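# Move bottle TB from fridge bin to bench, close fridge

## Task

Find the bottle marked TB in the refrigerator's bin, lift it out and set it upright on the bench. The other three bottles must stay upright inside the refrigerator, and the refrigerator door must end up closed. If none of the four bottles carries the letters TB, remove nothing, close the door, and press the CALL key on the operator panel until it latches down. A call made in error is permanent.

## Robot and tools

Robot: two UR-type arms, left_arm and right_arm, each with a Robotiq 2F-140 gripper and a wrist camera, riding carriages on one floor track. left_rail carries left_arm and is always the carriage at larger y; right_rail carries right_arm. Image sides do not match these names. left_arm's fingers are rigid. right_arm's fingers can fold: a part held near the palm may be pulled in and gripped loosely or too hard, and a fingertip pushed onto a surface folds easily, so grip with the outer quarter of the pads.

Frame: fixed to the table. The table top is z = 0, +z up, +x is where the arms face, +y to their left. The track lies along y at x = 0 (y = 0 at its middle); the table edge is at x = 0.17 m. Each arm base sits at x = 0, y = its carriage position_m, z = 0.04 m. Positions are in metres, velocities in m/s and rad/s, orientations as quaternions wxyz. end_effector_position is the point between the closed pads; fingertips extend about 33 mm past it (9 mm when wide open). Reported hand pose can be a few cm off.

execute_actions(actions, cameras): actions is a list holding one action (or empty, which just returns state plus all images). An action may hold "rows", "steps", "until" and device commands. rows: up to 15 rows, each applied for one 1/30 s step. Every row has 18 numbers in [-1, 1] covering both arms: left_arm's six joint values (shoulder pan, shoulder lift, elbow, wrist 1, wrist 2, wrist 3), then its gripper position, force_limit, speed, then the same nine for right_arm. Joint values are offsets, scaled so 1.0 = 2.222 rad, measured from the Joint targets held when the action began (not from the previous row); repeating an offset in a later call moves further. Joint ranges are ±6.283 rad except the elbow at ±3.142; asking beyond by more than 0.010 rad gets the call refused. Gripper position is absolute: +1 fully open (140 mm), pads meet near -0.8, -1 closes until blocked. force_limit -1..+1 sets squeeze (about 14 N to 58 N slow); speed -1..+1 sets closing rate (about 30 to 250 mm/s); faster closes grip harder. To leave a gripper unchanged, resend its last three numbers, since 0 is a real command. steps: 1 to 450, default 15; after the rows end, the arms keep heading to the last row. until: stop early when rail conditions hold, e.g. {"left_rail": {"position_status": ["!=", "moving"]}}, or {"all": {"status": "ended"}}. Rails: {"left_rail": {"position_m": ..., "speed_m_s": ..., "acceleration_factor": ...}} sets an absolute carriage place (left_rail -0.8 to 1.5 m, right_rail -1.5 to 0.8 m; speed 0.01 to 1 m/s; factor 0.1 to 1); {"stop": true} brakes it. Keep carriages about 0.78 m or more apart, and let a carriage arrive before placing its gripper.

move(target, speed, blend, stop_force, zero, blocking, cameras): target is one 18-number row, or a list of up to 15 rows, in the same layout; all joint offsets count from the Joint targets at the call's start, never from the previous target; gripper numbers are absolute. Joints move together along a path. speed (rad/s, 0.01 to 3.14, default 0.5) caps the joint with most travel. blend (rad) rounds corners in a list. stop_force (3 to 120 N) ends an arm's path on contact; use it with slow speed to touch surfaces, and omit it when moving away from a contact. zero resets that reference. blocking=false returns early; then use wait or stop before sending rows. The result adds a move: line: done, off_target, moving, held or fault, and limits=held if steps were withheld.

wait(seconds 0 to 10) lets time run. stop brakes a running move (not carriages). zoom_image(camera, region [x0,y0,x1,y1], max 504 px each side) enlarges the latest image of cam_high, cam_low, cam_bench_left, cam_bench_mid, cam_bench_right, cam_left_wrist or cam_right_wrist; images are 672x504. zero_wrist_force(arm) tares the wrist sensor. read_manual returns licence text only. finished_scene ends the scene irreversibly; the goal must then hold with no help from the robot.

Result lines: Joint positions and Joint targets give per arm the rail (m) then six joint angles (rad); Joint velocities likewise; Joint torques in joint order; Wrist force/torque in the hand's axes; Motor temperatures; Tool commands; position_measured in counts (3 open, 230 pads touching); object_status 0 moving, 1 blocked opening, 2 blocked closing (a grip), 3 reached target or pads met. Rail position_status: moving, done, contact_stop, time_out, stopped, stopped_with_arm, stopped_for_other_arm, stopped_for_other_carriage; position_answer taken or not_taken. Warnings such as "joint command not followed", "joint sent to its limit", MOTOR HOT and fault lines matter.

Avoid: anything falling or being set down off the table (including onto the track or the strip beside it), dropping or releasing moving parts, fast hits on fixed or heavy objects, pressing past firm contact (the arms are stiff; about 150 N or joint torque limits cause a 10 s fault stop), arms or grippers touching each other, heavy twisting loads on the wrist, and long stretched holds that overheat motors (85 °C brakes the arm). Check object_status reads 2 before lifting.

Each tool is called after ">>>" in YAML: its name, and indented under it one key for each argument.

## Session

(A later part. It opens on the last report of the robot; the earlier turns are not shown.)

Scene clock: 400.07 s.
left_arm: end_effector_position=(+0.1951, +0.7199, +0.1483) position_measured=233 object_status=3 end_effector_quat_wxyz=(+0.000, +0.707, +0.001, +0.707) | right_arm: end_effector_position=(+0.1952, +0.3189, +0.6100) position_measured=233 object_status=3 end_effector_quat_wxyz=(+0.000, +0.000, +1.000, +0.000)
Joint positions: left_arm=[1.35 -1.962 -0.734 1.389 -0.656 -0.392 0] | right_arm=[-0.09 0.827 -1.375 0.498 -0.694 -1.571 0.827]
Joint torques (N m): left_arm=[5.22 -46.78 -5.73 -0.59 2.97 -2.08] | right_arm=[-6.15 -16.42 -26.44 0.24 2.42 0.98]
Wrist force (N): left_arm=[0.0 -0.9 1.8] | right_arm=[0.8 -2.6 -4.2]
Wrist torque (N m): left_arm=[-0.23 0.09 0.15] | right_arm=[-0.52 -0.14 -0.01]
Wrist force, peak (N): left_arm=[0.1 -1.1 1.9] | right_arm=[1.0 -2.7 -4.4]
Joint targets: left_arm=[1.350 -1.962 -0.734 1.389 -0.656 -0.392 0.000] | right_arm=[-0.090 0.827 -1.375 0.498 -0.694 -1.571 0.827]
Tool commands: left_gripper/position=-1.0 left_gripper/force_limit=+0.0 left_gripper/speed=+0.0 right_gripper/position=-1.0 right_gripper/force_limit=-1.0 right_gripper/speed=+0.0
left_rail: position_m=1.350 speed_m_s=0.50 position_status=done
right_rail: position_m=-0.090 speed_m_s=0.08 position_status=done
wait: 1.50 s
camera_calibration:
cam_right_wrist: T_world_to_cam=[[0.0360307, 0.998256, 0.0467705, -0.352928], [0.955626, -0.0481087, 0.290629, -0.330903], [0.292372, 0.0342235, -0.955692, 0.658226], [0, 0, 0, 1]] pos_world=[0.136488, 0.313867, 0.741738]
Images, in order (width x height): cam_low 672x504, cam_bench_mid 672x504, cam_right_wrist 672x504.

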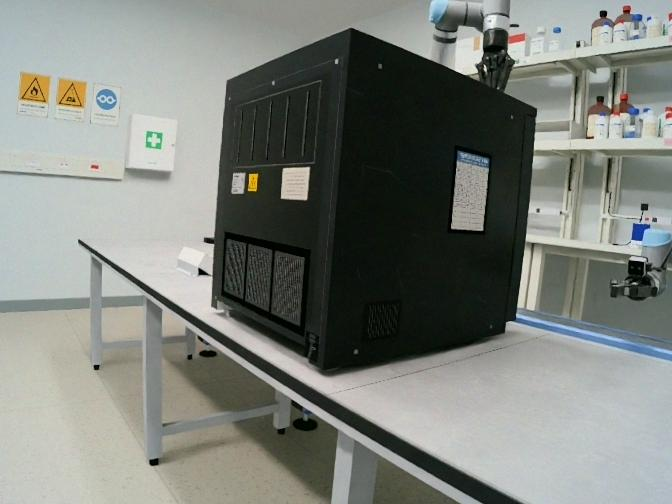

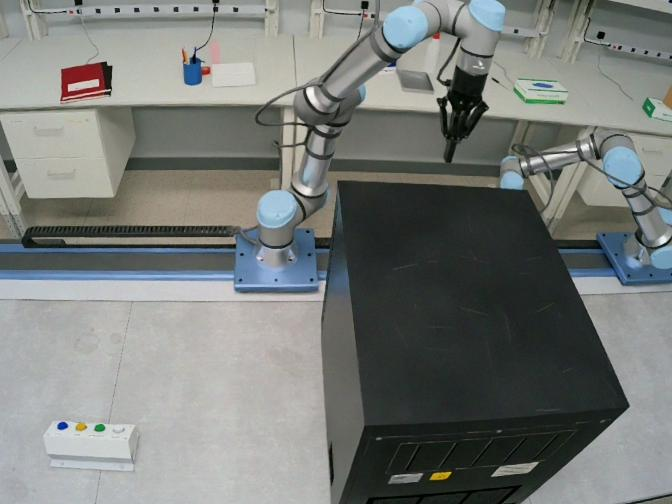

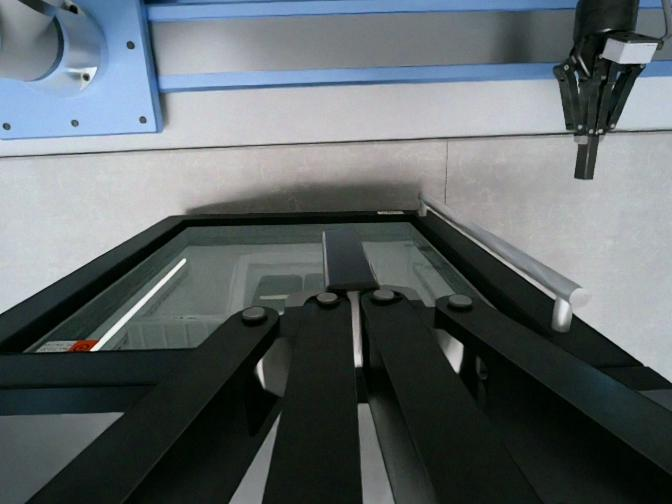

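>>> move:
  target: [0,0,0,0,0,0,-1,0,0,0,-0.1053,-0.0104,0.1157,0,0,-1,-1,0]
  speed: 0.4

>>> execute_actions:
  actions:
    - {"right_rail":{"position_m":-0.703,"speed_m_s":0.5},"steps":90,"until":{"right_rail":{"position_status":["!=","moving"]}}}

>>> move:
  target: [0,0,0,0,0,0,-1,0,0,-0.3722,0.1364,0.3186,-0.4545,0,-0.3722,-1,-1,0]
  speed: 0.6
  cameras: ["cam_right_wrist","cam_high"]

>>> zoom_image:
  camera: "cam_right_wrist"
  region: [200, 100, 500, 325]

Scene clock: 403.37 s.
left_arm: end_effector_position=(+0.1951, +0.7199, +0.1483) position_measured=233 object_status=3 end_effector_quat_wxyz=(+0.000, +0.707, +0.001, +0.707) | right_arm: end_effector_position=(+0.0709, +0.1838, +0.6716) position_measured=233 object_status=3 end_effector_quat_wxyz=(+0.000, +0.000, +1.000, +0.000)
Joint positions: left_arm=[1.35 -1.962 -0.734 1.389 -0.656 -0.392 0] | right_arm=[-0.09 0.827 -1.609 0.475 -0.437 -1.571 0.827]
Joint torques (N m): left_arm=[5.3 -49.11 -4.89 -1.33 2.73 -2.02] | right_arm=[-5.74 -17.33 -22.05 0.1 2.38 0.68]
Wrist force (N): left_arm=[0.1 -1.1 1.8] | right_arm=[0.7 -2.5 -4.3]
Wrist torque (N m): left_arm=[-0.26 0.07 0.14] | right_arm=[-0.48 -0.12 0.00]
Wrist force, peak (N): left_arm=[-0.1 -1.0 2.1] | right_arm=[2.5 -4.2 -4.8]
Joint targets: left_arm=[1.350 -1.962 -0.734 1.389 -0.656 -0.392 0.000] | right_arm=[-0.090 0.827 -1.609 0.475 -0.437 -1.571 0.827]
left_rail: position_m=1.350 speed_m_s=0.50 position_status=done
right_rail: position_m=-0.090 speed_m_s=0.08 position_status=done
move: done

Scene clock: 405.67 s.
left_arm: end_effector_position=(+0.1951, +0.7199, +0.1483) position_measured=233 object_status=3 end_effector_quat_wxyz=(+0.000, +0.707, +0.001, +0.707) | right_arm: end_effector_position=(+0.0707, -0.4293, +0.6716) position_measured=233 object_status=3 end_effector_quat_wxyz=(+0.000, +0.000, +1.000, +0.000)
Joint positions: left_arm=[1.35 -1.962 -0.734 1.389 -0.656 -0.392 0] | right_arm=[-0.703 0.827 -1.609 0.475 -0.437 -1.571 0.827]
Joint torques (N m): left_arm=[5.37 -50.62 -5.76 -1.33 2.77 -2.09] | right_arm=[-5.76 -1.63 -16.67 -1 0.78 0.44]
Wrist force (N): left_arm=[0.1 -1.0 1.6] | right_arm=[0.9 -2.5 -4.3]
Wrist torque (N m): left_arm=[-0.25 0.09 0.15] | right_arm=[-0.49 -0.16 0.00]
Wrist force, peak (N): left_arm=[-0.2 -1.0 2.0] | right_arm=[0.5 -3.6 -4.6]
Joint targets: left_arm=[1.350 -1.962 -0.734 1.389 -0.656 -0.392 0.000] | right_arm=[-0.703 0.827 -1.609 0.475 -0.437 -1.571 0.827]
Tool commands: left_gripper/position=-1.0 left_gripper/force_limit=+0.0 left_gripper/speed=+0.0 right_gripper/position=-1.0 right_gripper/force_limit=-1.0 right_gripper/speed=+0.0
left_rail: position_m=1.350 speed_m_s=0.50 position_status=done
right_rail: position_m=-0.703 speed_m_s=0.50 position_status=done

Scene clock: 408.10 s.
left_arm: end_effector_position=(+0.1951, +0.7199, +0.1483) position_measured=233 object_status=3 end_effector_quat_wxyz=(+0.000, +0.707, +0.001, +0.707) | right_arm: end_effector_position=(+0.5999, -0.5697, +0.3500) position_measured=233 object_status=3 end_effector_quat_wxyz=(+0.000, +0.000, +1.000, +0.000)
Joint positions: left_arm=[1.35 -1.962 -0.734 1.389 -0.656 -0.392 0] | right_arm=[-0.703 0 -1.306 1.182 -1.446 -1.571 0]
Joint torques (N m): left_arm=[5.55 -52.1 -5.57 -1.39 2.78 -2.19] | right_arm=[-9.39 -26.28 -14.92 -5.03 -1.17 -1.36]
Wrist force (N): left_arm=[0.1 -1.2 1.8] | right_arm=[0.8 -2.3 -4.3]
Wrist torque (N m): left_arm=[-0.29 0.08 0.15] | right_arm=[-0.51 -0.17 0.07]
Wrist force, peak (N): left_arm=[0.0 -1.2 1.9] | right_arm=[3.2 -3.7 -4.9]
Joint targets: left_arm=[1.350 -1.962 -0.734 1.389 -0.656 -0.392 0.000] | right_arm=[-0.703 0.000 -1.306 1.182 -1.447 -1.571 0.000]
left_rail: position_m=1.350 speed_m_s=0.50 position_status=done
right_rail: position_m=-0.703 speed_m_s=0.50 position_status=done
move: done
camera_calibration:
cam_right_wrist: T_world_to_cam=[[0.0360023, 0.998279, 0.0462954, 0.531954], [0.955902, -0.0479113, 0.28975, -0.684471], [0.291469, 0.0338222, -0.955982, 0.32233], [0, 0, 0, 1]] pos_world=[0.541187, -0.574734, 0.481841]
Images, in order (width x height): cam_high 672x504, cam_right_wrist 672x504.

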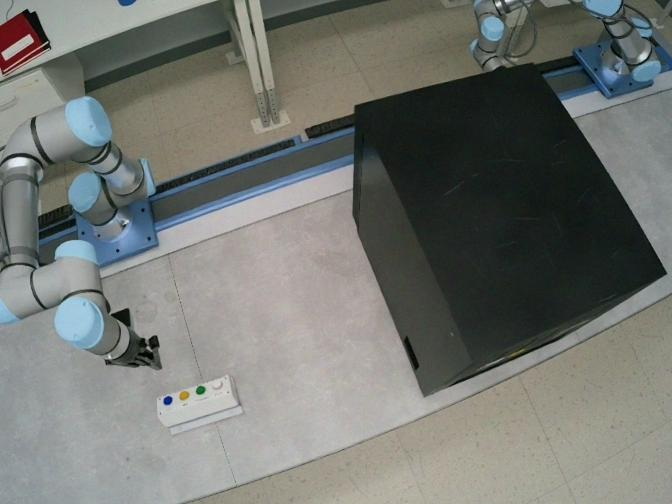

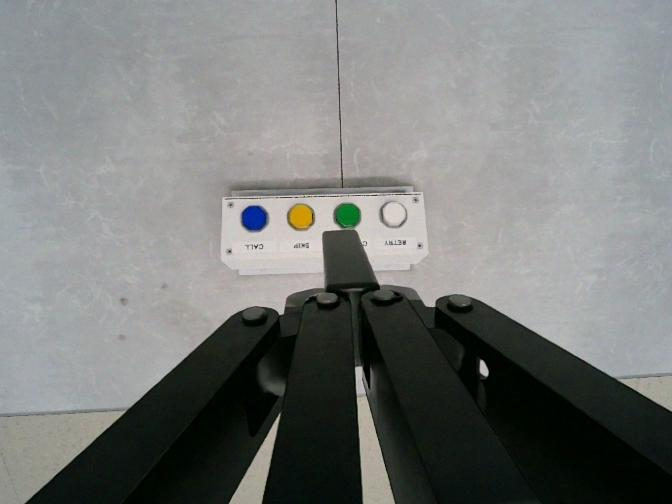

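Scaled by 1.680 from the camera's 672x504 image, which has a finer 960x720 frame.

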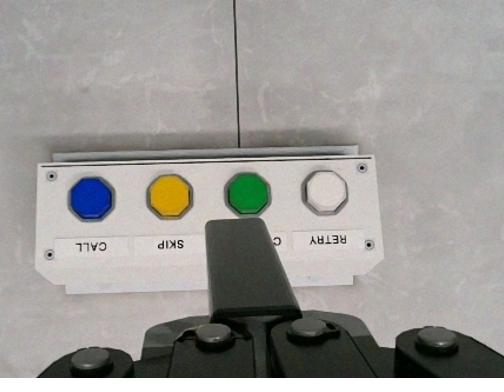

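>>> execute_actions:
  actions:
    - {"right_rail":{"position_m":-0.784,"speed_m_s":0.3},"steps":60,"until":{"right_rail":{"position_status":["!=","moving"]}}}

>>> move:
  target: [0,0,0,0,0,0,-1,0,0,0,0.0884,0.0741,-0.1624,0,0,-1,-1,0]
  speed: 0.3
  cameras: ["cam_right_wrist","cam_bench_mid"]

>>> zoom_image:
  camera: "cam_bench_mid"
  region: [10, 340, 180, 500]

Scene clock: 411.37 s.
left_arm: end_effector_position=(+0.1951, +0.7199, +0.1483) position_measured=233 object_status=3 end_effector_quat_wxyz=(+0.000, +0.707, +0.001, +0.707) | right_arm: end_effector_position=(+0.6000, -0.6509, +0.3499) position_measured=233 object_status=3 end_effector_quat_wxyz=(+0.000, +0.000, +1.000, +0.000)
Joint positions: left_arm=[1.35 -1.962 -0.734 1.389 -0.656 -0.392 0] | right_arm=[-0.784 0 -1.306 1.182 -1.447 -1.571 0]
Joint torques (N m): left_arm=[5.09 -54.84 -5.06 -1.45 2.75 -2.09] | right_arm=[-1.26 -27.02 -15.28 -4.73 -1.73 -1.41]
Wrist force (N): left_arm=[-0.2 -1.1 1.7] | right_arm=[0.7 -2.6 -4.3]
Wrist torque (N m): left_arm=[-0.26 0.14 0.15] | right_arm=[-0.56 -0.14 0.08]
Wrist force, peak (N): left_arm=[0.0 -1.1 2.0] | right_arm=[0.9 -3.7 -4.5]
Joint targets: left_arm=[1.350 -1.962 -0.734 1.389 -0.656 -0.392 0.000] | right_arm=[-0.784 0.000 -1.306 1.182 -1.447 -1.571 0.000]
Tool commands: left_gripper/position=-1.0 left_gripper/force_limit=+0.0 left_gripper/speed=+0.0 right_gripper/position=-1.0 right_gripper/force_limit=-1.0 right_gripper/speed=+0.0
left_rail: position_m=1.350 speed_m_s=0.50 position_status=done
right_rail: position_m=-0.784 speed_m_s=0.30 position_status=done

Scene clock: 413.17 s.
left_arm: end_effector_position=(+0.1951, +0.7199, +0.1483) position_measured=233 object_status=3 end_effector_quat_wxyz=(+0.000, +0.707, +0.001, +0.707) | right_arm: end_effector_position=(+0.6698, -0.6509, +0.1799) position_measured=233 object_status=3 end_effector_quat_wxyz=(+0.000, +0.000, +1.000, +0.000)
Joint positions: left_arm=[1.35 -1.962 -0.734 1.389 -0.656 -0.392 0] | right_arm=[-0.784 0 -1.11 1.347 -1.807 -1.571 0]
Joint torques (N m): left_arm=[5.07 -56.41 -5.82 -1.37 2.73 -2.09] | right_arm=[8.34 -32.61 -14.73 -4.37 -1.73 -1.39]
Wrist force (N): left_arm=[0.0 -1.0 1.8] | right_arm=[1.1 -2.8 -3.8]
Wrist torque (N m): left_arm=[-0.24 0.11 0.15] | right_arm=[-0.56 -0.23 0.06]
Wrist force, peak (N): left_arm=[0.0 -1.3 1.9] | right_arm=[1.4 -2.8 -5.5]
Joint targets: left_arm=[1.350 -1.962 -0.734 1.389 -0.656 -0.392 0.000] | right_arm=[-0.784 0.000 -1.110 1.347 -1.808 -1.571 0.000]
left_rail: position_m=1.350 speed_m_s=0.50 position_status=done
right_rail: position_m=-0.784 speed_m_s=0.30 position_status=done
move: done
camera_calibration:
cam_right_wrist: T_world_to_cam=[[0.0361086, 0.998274, 0.0463206, 0.618201], [0.955954, -0.0480137, 0.289562, -0.705899], [0.291287, 0.0338247, -0.956038, 0.142123], [0, 0, 0, 1]] pos_world=[0.611086, -0.655834, 0.311641]
Images, in order (width x height): cam_bench_mid 672x504, cam_right_wrist 672x504.

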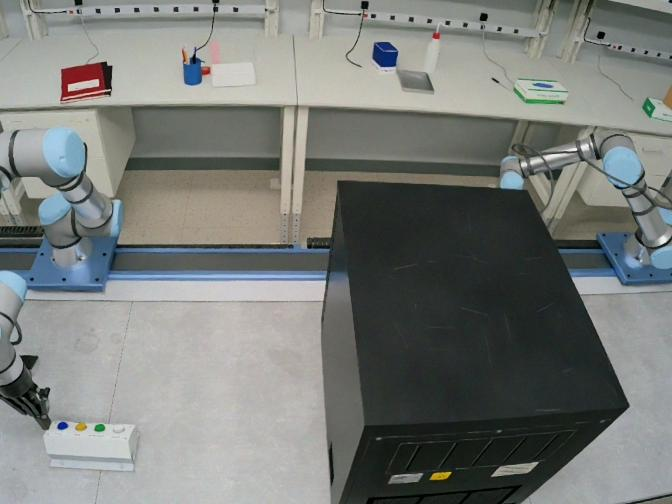

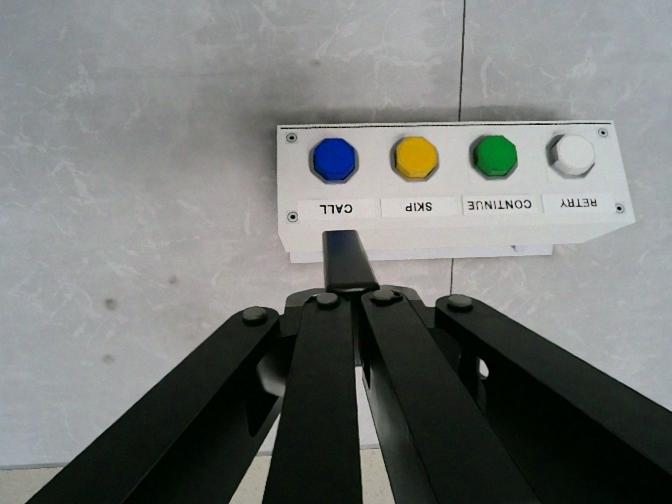

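Scaled by 2.965 from the camera's 672x504 image, which has a finer 960x720 frame.

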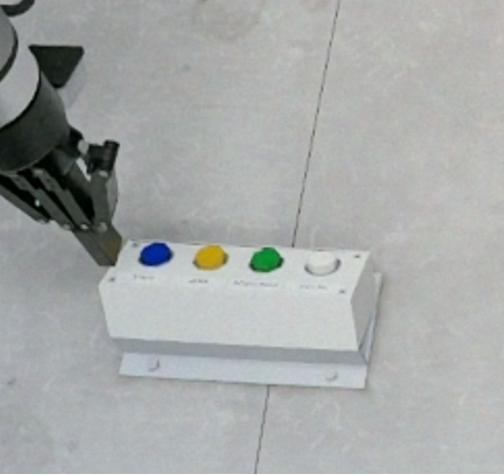

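>>> move:
  target: [0,0,0,0,0,0,-1,0,0,0,-0.0259,0.0863,-0.0603,0,0,-1,-1,0]
  speed: 0.2
  cameras: ["cam_right_wrist","cam_bench_mid","cam_high"]

>>> zoom_image:
  camera: "cam_bench_mid"
  region: [10, 340, 180, 500]

>>> zoom_image:
  camera: "cam_high"
  region: [100, 310, 280, 460]

Scene clock: 416.37 s.
left_arm: end_effector_position=(+0.1951, +0.7199, +0.1483) position_measured=233 object_status=3 end_effector_quat_wxyz=(+0.000, +0.707, +0.001, +0.707) | right_arm: end_effector_position=(+0.6318, -0.6509, +0.1398) position_measured=233 object_status=3 end_effector_quat_wxyz=(+0.000, +0.000, +1.000, +0.000)
Joint positions: left_arm=[1.35 -1.962 -0.734 1.389 -0.656 -0.392 0] | right_arm=[-0.784 0 -1.167 1.539 -1.941 -1.571 0]
Joint torques (N m): left_arm=[5.69 -57.8 -5.08 -1.34 2.53 -2.09] | right_arm=[7.36 -44.98 -13.1 -4.84 -1.67 -1.35]
Wrist force (N): left_arm=[-0.1 -0.8 1.8] | right_arm=[0.9 -3.0 -4.0]
Wrist torque (N m): left_arm=[-0.22 0.12 0.15] | right_arm=[-0.62 -0.18 0.07]
Wrist force, peak (N): left_arm=[-0.1 -1.2 1.9] | right_arm=[0.9 -3.0 -4.2]
Joint targets: left_arm=[1.350 -1.962 -0.734 1.389 -0.656 -0.392 0.000] | right_arm=[-0.784 0.000 -1.167 1.539 -1.941 -1.571 0.000]
left_rail: position_m=1.350 speed_m_s=0.50 position_status=done
right_rail: position_m=-0.784 speed_m_s=0.30 position_status=done
move: done
camera_calibration:
cam_right_wrist: T_world_to_cam=[[0.0361175, 0.998274, 0.046311, 0.62142], [0.956018, -0.048012, 0.289351, -0.658064], [0.291076, 0.0338235, -0.956102, 0.11506], [0, 0, 0, 1]] pos_world=[0.573186, -0.655834, 0.271642]
Images, in order (width x height): cam_high 672x504, cam_bench_mid 672x504, cam_right_wrist 672x504.

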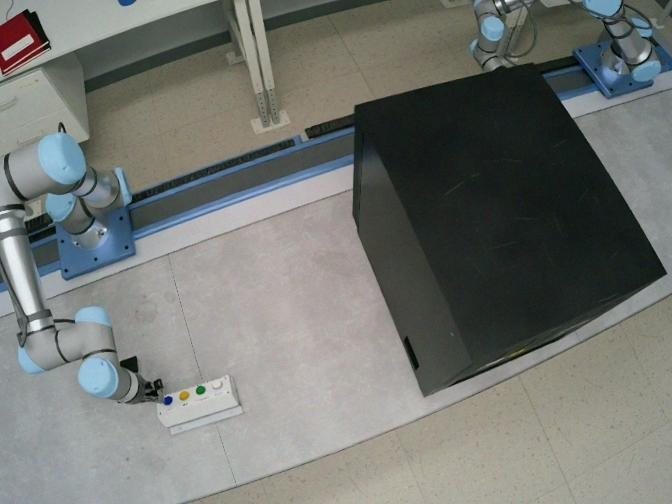

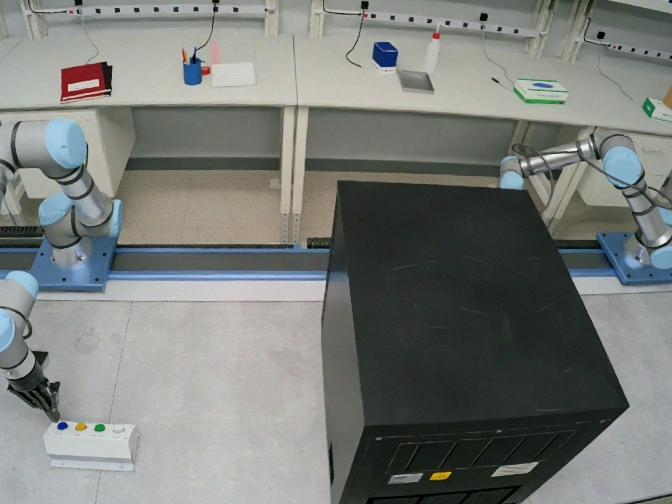

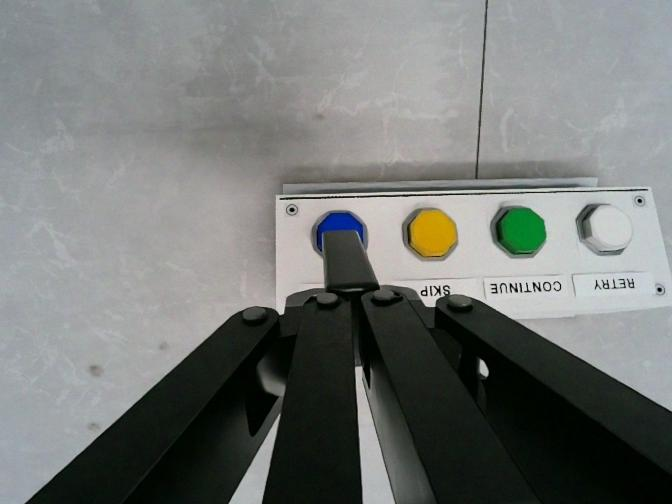

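Scaled by 2.965 from the camera's 672x504 image, which has a finer 960x720 frame.

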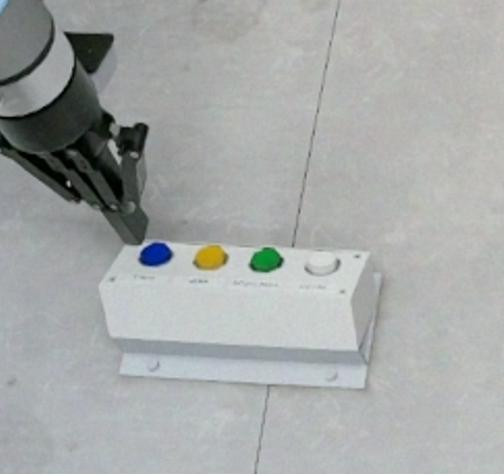

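Scaled by 2.800 from the camera's 672x504 image, which has a finer 960x720 frame.

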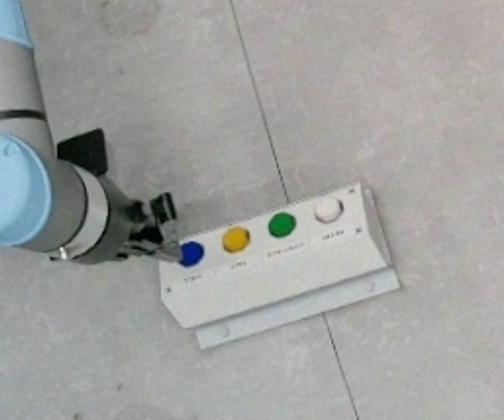

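>>> move:
  target: [0,0,0,0,0,0,-1,0,0,0,0.0272,0.0354,-0.0626,0,0,-1,-1,0]
  speed: 0.05
  stop_force: 4
  cameras: ["cam_right_wrist","cam_bench_mid"]

Scene clock: 419.80 s.
left_arm: end_effector_position=(+0.1951, +0.7199, +0.1483) position_measured=233 object_status=3 end_effector_quat_wxyz=(+0.000, +0.707, +0.001, +0.707) | right_arm: end_effector_position=(+0.6327, -0.6509, +0.1092) position_measured=233 object_status=3 end_effector_quat_wxyz=(+0.000, +0.000, +1.000, +0.000)
Joint positions: left_arm=[1.35 -1.962 -0.734 1.389 -0.656 -0.392 0] | right_arm=[-0.784 0 -1.137 1.579 -2.012 -1.571 0]
Joint torques (N m): left_arm=[5.53 -59.9 -5.43 -1.39 2.59 -2.06] | right_arm=[5.39 -43.59 -31.19 0.11 -1.63 -1.25]
Wrist force (N): left_arm=[0.0 -1.1 2.0] | right_arm=[2.6 -2.7 -7.4]
Wrist torque (N m): left_arm=[-0.26 0.11 0.15] | right_arm=[-0.56 -0.22 0.05]
Wrist force, peak (N): left_arm=[0.0 -1.1 2.0] | right_arm=[0.1 -2.9 -9.5]
Joint targets: left_arm=[1.350 -1.962 -0.734 1.389 -0.656 -0.392 0.000] | right_arm=[-0.784 0.000 -1.137 1.579 -2.012 -1.571 0.000]
left_rail: position_m=1.350 speed_m_s=0.50 position_status=done
right_rail: position_m=-0.784 speed_m_s=0.30 position_status=done
move: contact (right_arm); right_arm: the wrist 1 is farthest, 0.068 rad from its target
camera_calibration:
cam_right_wrist: T_world_to_cam=[[0.0361175, 0.998274, 0.046311, 0.622804], [0.956018, -0.048012, 0.289351, -0.650071], [0.291076, 0.0338235, -0.956102, 0.0855412], [0, 0, 0, 1]] pos_world=[0.574086, -0.655834, 0.241042]
Images, in order (width x height): cam_bench_mid 672x504, cam_right_wrist 672x504.

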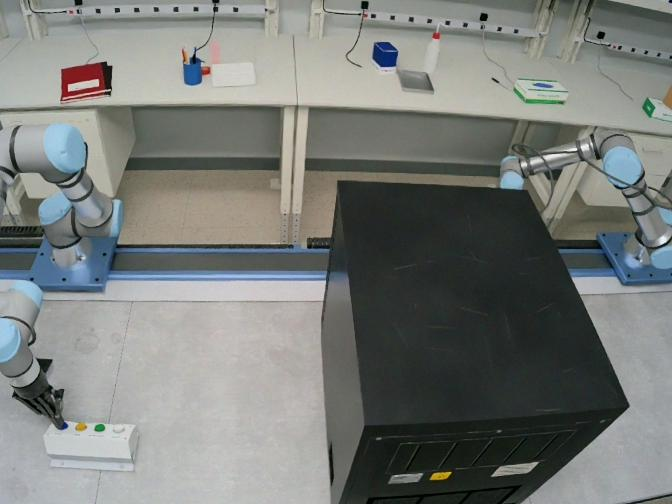

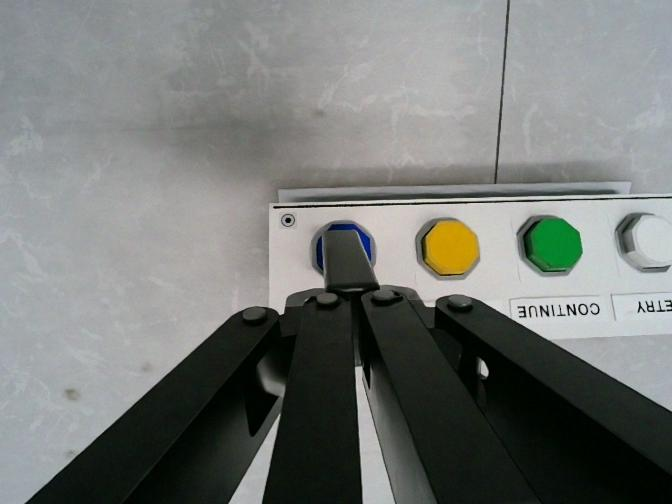

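>>> move:
  target: [0,0,0,0,0,0,-1,0,0,0,0.0054,0.0069,-0.0124,0,0,-1,-1,0]
  speed: 0.02
  stop_force: 25
  cameras: ["cam_right_wrist"]

Scene clock: 422.23 s.
left_arm: end_effector_position=(+0.1951, +0.7199, +0.1483) position_measured=233 object_status=3 end_effector_quat_wxyz=(+0.000, +0.707, +0.001, +0.707) | right_arm: end_effector_position=(+0.6328, -0.6509, +0.1040) position_measured=233 object_status=3 end_effector_quat_wxyz=(+0.000, +0.000, +1.000, +0.000)
Joint positions: left_arm=[1.35 -1.962 -0.734 1.389 -0.656 -0.392 0] | right_arm=[-0.784 0 -1.132 1.585 -2.024 -1.571 0]
Joint torques (N m): left_arm=[5.21 -59.67 -5.74 -1.36 2.42 -2.04] | right_arm=[5.73 -27.29 -20.2 1.75 -1.54 -1.31]
Wrist force (N): left_arm=[0.1 -0.8 1.8] | right_arm=[6.3 -3.3 -33.3]
Wrist torque (N m): left_arm=[-0.21 0.09 0.14] | right_arm=[-0.63 -0.49 0.05]
Wrist force, peak (N): left_arm=[0.0 -1.1 1.9] | right_arm=[10.9 -3.7 -43.7]
Joint targets: left_arm=[1.350 -1.962 -0.734 1.389 -0.656 -0.392 0.000] | right_arm=[-0.784 0.000 -1.132 1.585 -2.024 -1.571 0.000]
left_rail: position_m=1.350 speed_m_s=0.50 position_status=done
right_rail: position_m=-0.784 speed_m_s=0.30 position_status=done
move: contact (right_arm); right_arm: the wrist 1 is farthest, 0.016 rad from its target
camera_calibration:
cam_right_wrist: T_world_to_cam=[[0.0361086, 0.998274, 0.0463206, 0.623048], [0.955954, -0.0480137, 0.289562, -0.64858], [0.291287, 0.0338247, -0.956038, 0.080433], [0, 0, 0, 1]] pos_world=[0.574086, -0.655834, 0.235841]
Images, in order (width x height): cam_right_wrist 672x504.

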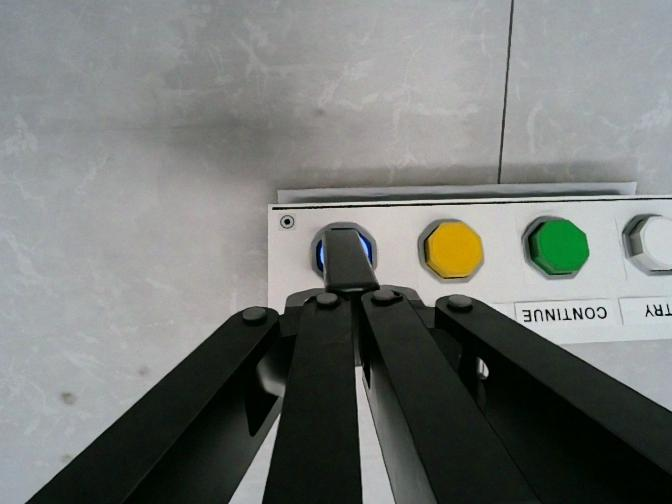

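>>> move:
  target:
    - [0,0,0,0,0,0,-1,0,0,0,-0.0159,-0.0207,0.0372,0,0,-1,-1,0]
    - [0,0,0,0,0,0,-1,0,0,0,0.0099,-0.1071,0.0972,0,0,-1,-1,0]
  speed: [0.1,0.3]
  blend: 0.02
  cameras: ["cam_right_wrist","cam_bench_mid"]

>>> zoom_image:
  camera: "cam_bench_mid"
  region: [10, 380, 180, 490]

Scene clock: 424.93 s.
left_arm: end_effector_position=(+0.1951, +0.7199, +0.1483) position_measured=233 object_status=3 end_effector_quat_wxyz=(+0.000, +0.707, +0.001, +0.707) | right_arm: end_effector_position=(+0.6698, -0.6509, +0.1794) position_measured=233 object_status=3 end_effector_quat_wxyz=(+0.000, +0.000, +1.000, +0.000)
Joint positions: left_arm=[1.35 -1.962 -0.734 1.389 -0.656 -0.392 0] | right_arm=[-0.784 0 -1.11 1.348 -1.808 -1.571 0]
Joint torques (N m): left_arm=[4.85 -60.02 -5.49 -1.27 2.52 -2.19] | right_arm=[5.48 -34.78 -33.2 0.01 -1.56 -1.33]
Wrist force (N): left_arm=[0.1 -1.0 1.7] | right_arm=[1.2 -2.9 -4.0]
Wrist torque (N m): left_arm=[-0.25 0.07 0.15] | right_arm=[-0.59 -0.25 0.06]
Wrist force, peak (N): left_arm=[0.0 -1.2 1.9] | right_arm=[6.4 -3.5 -33.6]
Joint targets: left_arm=[1.350 -1.962 -0.734 1.389 -0.656 -0.392 0.000] | right_arm=[-0.784 0.000 -1.110 1.347 -1.808 -1.571 0.000]
left_rail: position_m=1.350 speed_m_s=0.50 position_status=done
right_rail: position_m=-0.784 speed_m_s=0.30 position_status=done
move: done
camera_calibration:
cam_right_wrist: T_world_to_cam=[[0.0361086, 0.998274, 0.0463206, 0.618219], [0.955954, -0.0480137, 0.289562, -0.705783], [0.291287, 0.0338247, -0.956038, 0.141741], [0, 0, 0, 1]] pos_world=[0.611086, -0.655834, 0.311241]
Images, in order (width x height): cam_bench_mid 672x504, cam_right_wrist 672x504.

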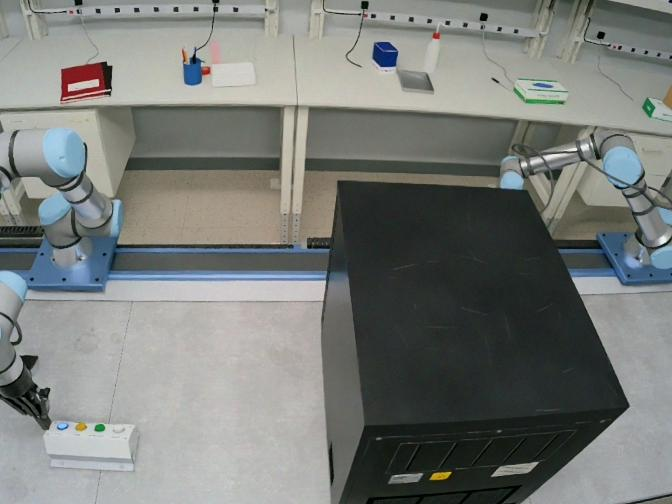

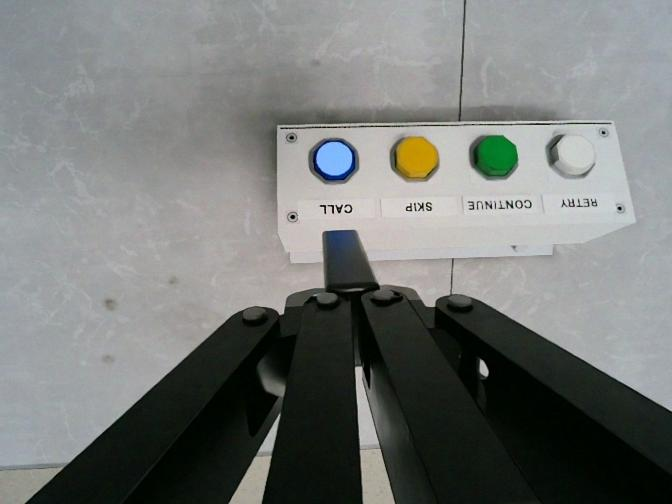

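Scaled by 2.965 from the camera's 672x504 image, which has a finer 960x720 frame.

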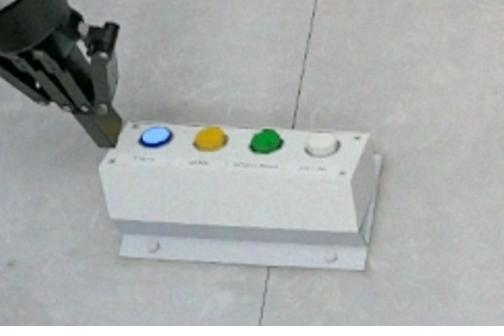

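>>> move:
  target: [-0.1575,0,0,0,0,0,-1,0,0,0,0,0,0,0,0,-1,-1,0]
  speed: 0.5
  cameras: ["cam_left_wrist"]

>>> zoom_image:
  camera: "cam_left_wrist"
  region: [350, 0, 672, 300]

Scene clock: 426.97 s.
left_arm: end_effector_position=(-0.0325, +0.6912, +0.1483) position_measured=233 object_status=3 end_effector_quat_wxyz=(+0.123, +0.697, -0.122, +0.696) | right_arm: end_effector_position=(+0.6698, -0.6509, +0.1795) position_measured=233 object_status=3 end_effector_quat_wxyz=(+0.000, +0.000, +1.000, +0.000)
Joint positions: left_arm=[1.35 -2.312 -0.734 1.389 -0.656 -0.392 0] | right_arm=[-0.784 0 -1.11 1.347 -1.808 -1.571 0]
Joint torques (N m): left_arm=[-8.51 -59.27 -5.72 -0.66 2.41 -2.12] | right_arm=[6.18 -34.19 -33.03 0.21 -1.56 -1.35]
Wrist force (N): left_arm=[0.1 -1.1 1.7] | right_arm=[1.0 -2.6 -3.9]
Wrist torque (N m): left_arm=[-0.27 0.09 0.15] | right_arm=[-0.54 -0.22 0.06]
Wrist force, peak (N): left_arm=[-0.1 -1.1 4.3] | right_arm=[1.0 -2.7 -4.2]
Joint targets: left_arm=[1.350 -2.312 -0.734 1.389 -0.656 -0.392 0.000] | right_arm=[-0.784 0.000 -1.110 1.347 -1.808 -1.571 0.000]
left_rail: position_m=1.350 speed_m_s=0.50 position_status=done
right_rail: position_m=-0.784 speed_m_s=0.30 position_status=done
move: done
camera_calibration:
cam_left_wrist: T_world_to_cam=[[-0.345296, -0.938066, 0.0283259, 0.639668], [-0.281848, 0.0748626, -0.956534, 0.0901523], [0.895172, -0.338271, -0.290241, 0.44802], [0, 0, 0, 1]] pos_world=[-0.154771, 0.744854, 0.198149]
Images, in order (width x height): cam_left_wrist 672x504.

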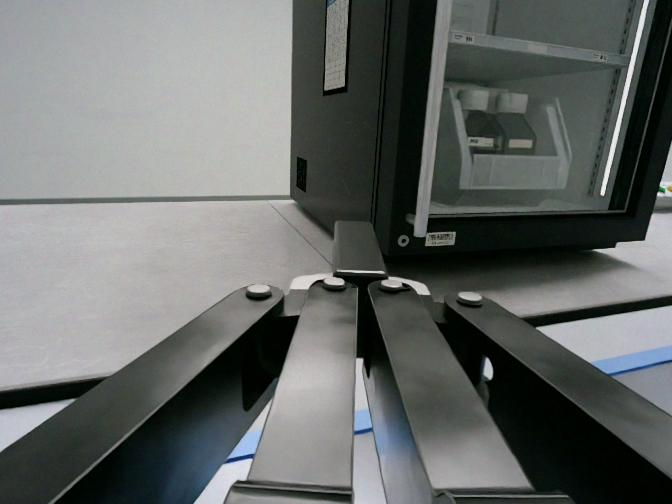

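Scaled by 1.565 from the camera's 672x504 image, which has a finer 960x720 frame.

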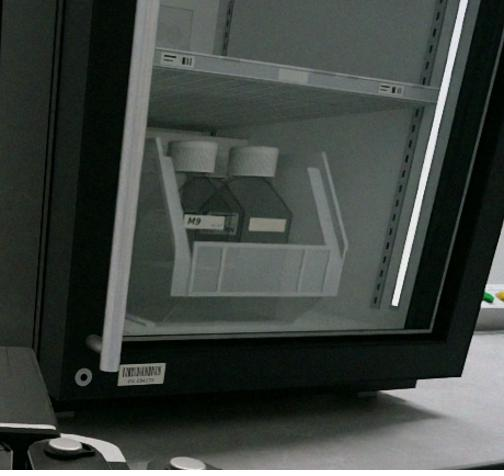

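>>> move:
  target: [0.1575,0,0,0,0,0,-1,0,0,0,0,0,0,0,0,-1,-1,0]
  speed: 0.5

>>> execute_actions:
  actions:
    - {"left_rail":{"position_m":1.117,"speed_m_s":0.3},"steps":90,"until":{"left_rail":{"position_status":["!=","moving"]}}}

>>> move:
  target: [0.0205,-0.0025,0.0051,-0.0026,0.0205,0,-1,0,0,0,0,0,0,0,0,-1,-1,0]
  speed: 0.04
  stop_force: 15
  cameras: ["cam_left_wrist"]

Scene clock: 429.20 s.
left_arm: end_effector_position=(+0.1949, +0.7199, +0.1483) position_measured=233 object_status=3 end_effector_quat_wxyz=(+0.000, +0.707, +0.000, +0.707) | right_arm: end_effector_position=(+0.6698, -0.6509, +0.1795) position_measured=233 object_status=3 end_effector_quat_wxyz=(+0.000, +0.000, +1.000, +0.000)
Joint positions: left_arm=[1.35 -1.963 -0.734 1.389 -0.656 -0.392 0] | right_arm=[-0.784 0 -1.11 1.347 -1.808 -1.571 0]
Joint torques (N m): left_arm=[5.94 -60.05 -5.52 1.57 2.48 -2.11] | right_arm=[5.98 -34.34 -33.68 0.2 -1.52 -1.36]
Wrist force (N): left_arm=[-0.1 -1.0 2.0] | right_arm=[1.1 -2.6 -3.9]
Wrist torque (N m): left_arm=[-0.24 0.13 0.15] | right_arm=[-0.53 -0.22 0.06]
Wrist force, peak (N): left_arm=[-0.1 -1.1 4.4] | right_arm=[1.3 -2.6 -4.2]
Joint targets: left_arm=[1.350 -1.962 -0.734 1.389 -0.656 -0.392 0.000] | right_arm=[-0.784 0.000 -1.110 1.347 -1.808 -1.571 0.000]
left_rail: position_m=1.350 speed_m_s=0.50 position_status=done
right_rail: position_m=-0.784 speed_m_s=0.30 position_status=done
move: done

Scene clock: 431.20 s.
left_arm: end_effector_position=(+0.1951, +0.4870, +0.1483) position_measured=233 object_status=3 end_effector_quat_wxyz=(+0.000, +0.707, +0.001, +0.707) | right_arm: end_effector_position=(+0.6698, -0.6509, +0.1795) position_measured=233 object_status=3 end_effector_quat_wxyz=(+0.000, +0.000, +1.000, +0.000)
Joint positions: left_arm=[1.117 -1.962 -0.734 1.389 -0.656 -0.392 0] | right_arm=[-0.784 0 -1.11 1.347 -1.808 -1.571 0]
Joint torques (N m): left_arm=[5.01 -59.94 -10.95 3.11 2.41 -2.09] | right_arm=[5.49 -33.91 -33.97 0.23 -1.7 -1.32]
Wrist force (N): left_arm=[0.0 -0.9 1.8] | right_arm=[1.1 -2.7 -3.8]
Wrist torque (N m): left_arm=[-0.23 0.10 0.15] | right_arm=[-0.55 -0.23 0.06]
Wrist force, peak (N): left_arm=[0.0 -1.5 2.0] | right_arm=[1.3 -2.8 -4.1]
Joint targets: left_arm=[1.117 -1.962 -0.734 1.389 -0.656 -0.392 0.000] | right_arm=[-0.784 0.000 -1.110 1.347 -1.808 -1.571 0.000]
Tool commands: left_gripper/position=-1.0 left_gripper/force_limit=+0.0 left_gripper/speed=+0.0 right_gripper/position=-1.0 right_gripper/force_limit=-1.0 right_gripper/speed=+0.0
left_rail: position_m=1.117 speed_m_s=0.30 position_status=done
right_rail: position_m=-0.784 speed_m_s=0.30 position_status=done

Scene clock: 433.37 s.
left_arm: end_effector_position=(+0.2162, +0.4855, +0.1483) position_measured=233 object_status=3 end_effector_quat_wxyz=(+0.000, +0.707, +0.001, +0.707) | right_arm: end_effector_position=(+0.6698, -0.6509, +0.1795) position_measured=233 object_status=3 end_effector_quat_wxyz=(+0.000, +0.000, +1.000, +0.000)
Joint positions: left_arm=[1.117 -1.93 -0.738 1.397 -0.66 -0.36 0] | right_arm=[-0.784 0 -1.11 1.347 -1.808 -1.571 0]
Joint torques (N m): left_arm=[-2.94 -35.57 -31.47 2.8 -2.52 -2.09] | right_arm=[5.67 -34.38 -33.06 0.16 -1.73 -1.27]
Wrist force (N): left_arm=[3.0 -1.8 -6.6] | right_arm=[1.1 -2.8 -3.9]
Wrist torque (N m): left_arm=[-0.32 0.05 0.16] | right_arm=[-0.58 -0.23 0.06]
Wrist force, peak (N): left_arm=[3.7 -11.3 -49.3] | right_arm=[1.0 -2.8 -4.1]
Joint targets: left_arm=[1.117 -1.930 -0.738 1.397 -0.660 -0.360 0.000] | right_arm=[-0.784 0.000 -1.110 1.347 -1.808 -1.571 0.000]
left_rail: position_m=1.117 speed_m_s=0.30 position_status=done
right_rail: position_m=-0.784 speed_m_s=0.30 position_status=done
move: contact (left_arm); left_arm: the shoulder pan is farthest, 0.014 rad from its target
camera_calibration:
cam_left_wrist: T_world_to_cam=[[-0.00309668, -0.999593, 0.0283699, 0.488406], [-0.290423, -0.0262483, -0.956538, 0.22647], [0.956893, -0.0112014, -0.290223, -0.0162712], [0, 0, 0, 1]] pos_world=[0.0828542, 0.493969, 0.198049]
Images, in order (width x height): cam_left_wrist 672x504.

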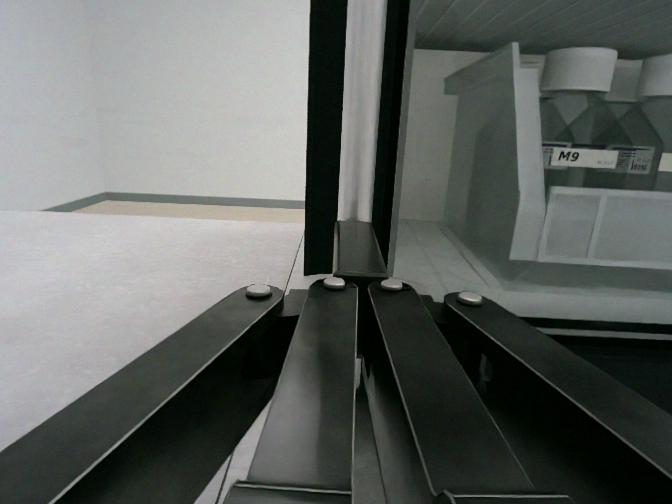

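>>> move:
  target: [-0.0500,0.004,-0.008,0.004,-0.0500,0,-1,0,0,0,0,0,0,0,0,-1,-1,0]
  speed: 0.2
  cameras: ["cam_left_wrist"]

Scene clock: 434.80 s.
left_arm: end_effector_position=(+0.1448, +0.4958, +0.1482) position_measured=233 object_status=3 end_effector_quat_wxyz=(+0.000, +0.707, +0.001, +0.707) | right_arm: end_effector_position=(+0.6698, -0.6509, +0.1795) position_measured=233 object_status=3 end_effector_quat_wxyz=(+0.000, +0.000, +1.000, +0.000)
Joint positions: left_arm=[1.117 -2.041 -0.729 1.379 -0.651 -0.471 0] | right_arm=[-0.784 0 -1.11 1.347 -1.808 -1.571 0]
Joint torques (N m): left_arm=[-7.57 -37.47 -32.26 3.27 -2.69 -2.09] | right_arm=[6.05 -33.69 -33.4 0.12 -1.63 -1.25]
Wrist force (N): left_arm=[-0.2 -1.1 1.5] | right_arm=[1.0 -2.6 -4.0]
Wrist torque (N m): left_arm=[-0.29 0.11 0.16] | right_arm=[-0.54 -0.21 0.06]
Wrist force, peak (N): left_arm=[3.1 -1.7 -6.5] | right_arm=[1.4 -2.8 -4.0]
Joint targets: left_arm=[1.117 -2.041 -0.729 1.379 -0.651 -0.471 0.000] | right_arm=[-0.784 0.000 -1.110 1.347 -1.808 -1.571 0.000]
left_rail: position_m=1.117 speed_m_s=0.30 position_status=done
right_rail: position_m=-0.784 speed_m_s=0.30 position_status=done
move: done
camera_calibration:
cam_left_wrist: T_world_to_cam=[[-0.00302805, -0.999596, 0.028244, 0.498508], [-0.29054, -0.0261463, -0.956505, 0.205976], [0.956858, -0.0111024, -0.290344, 0.0520451], [0, 0, 0, 1]] pos_world=[0.011554, 0.50427, 0.198048]
Images, in order (width x height): cam_left_wrist 672x504.

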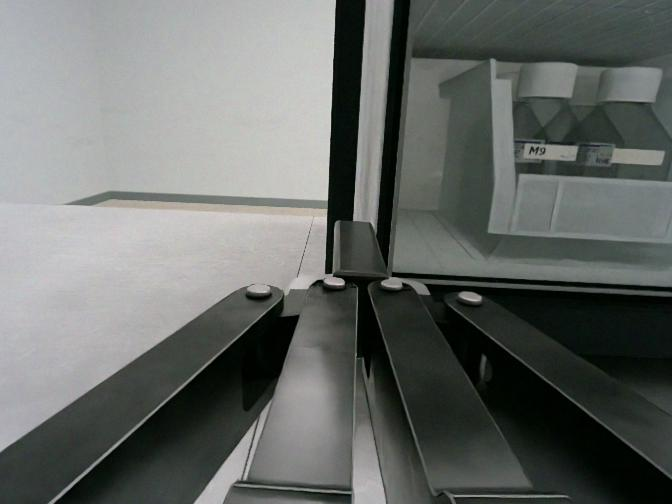

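>>> finished_scene:

The scene is finished: the task was done.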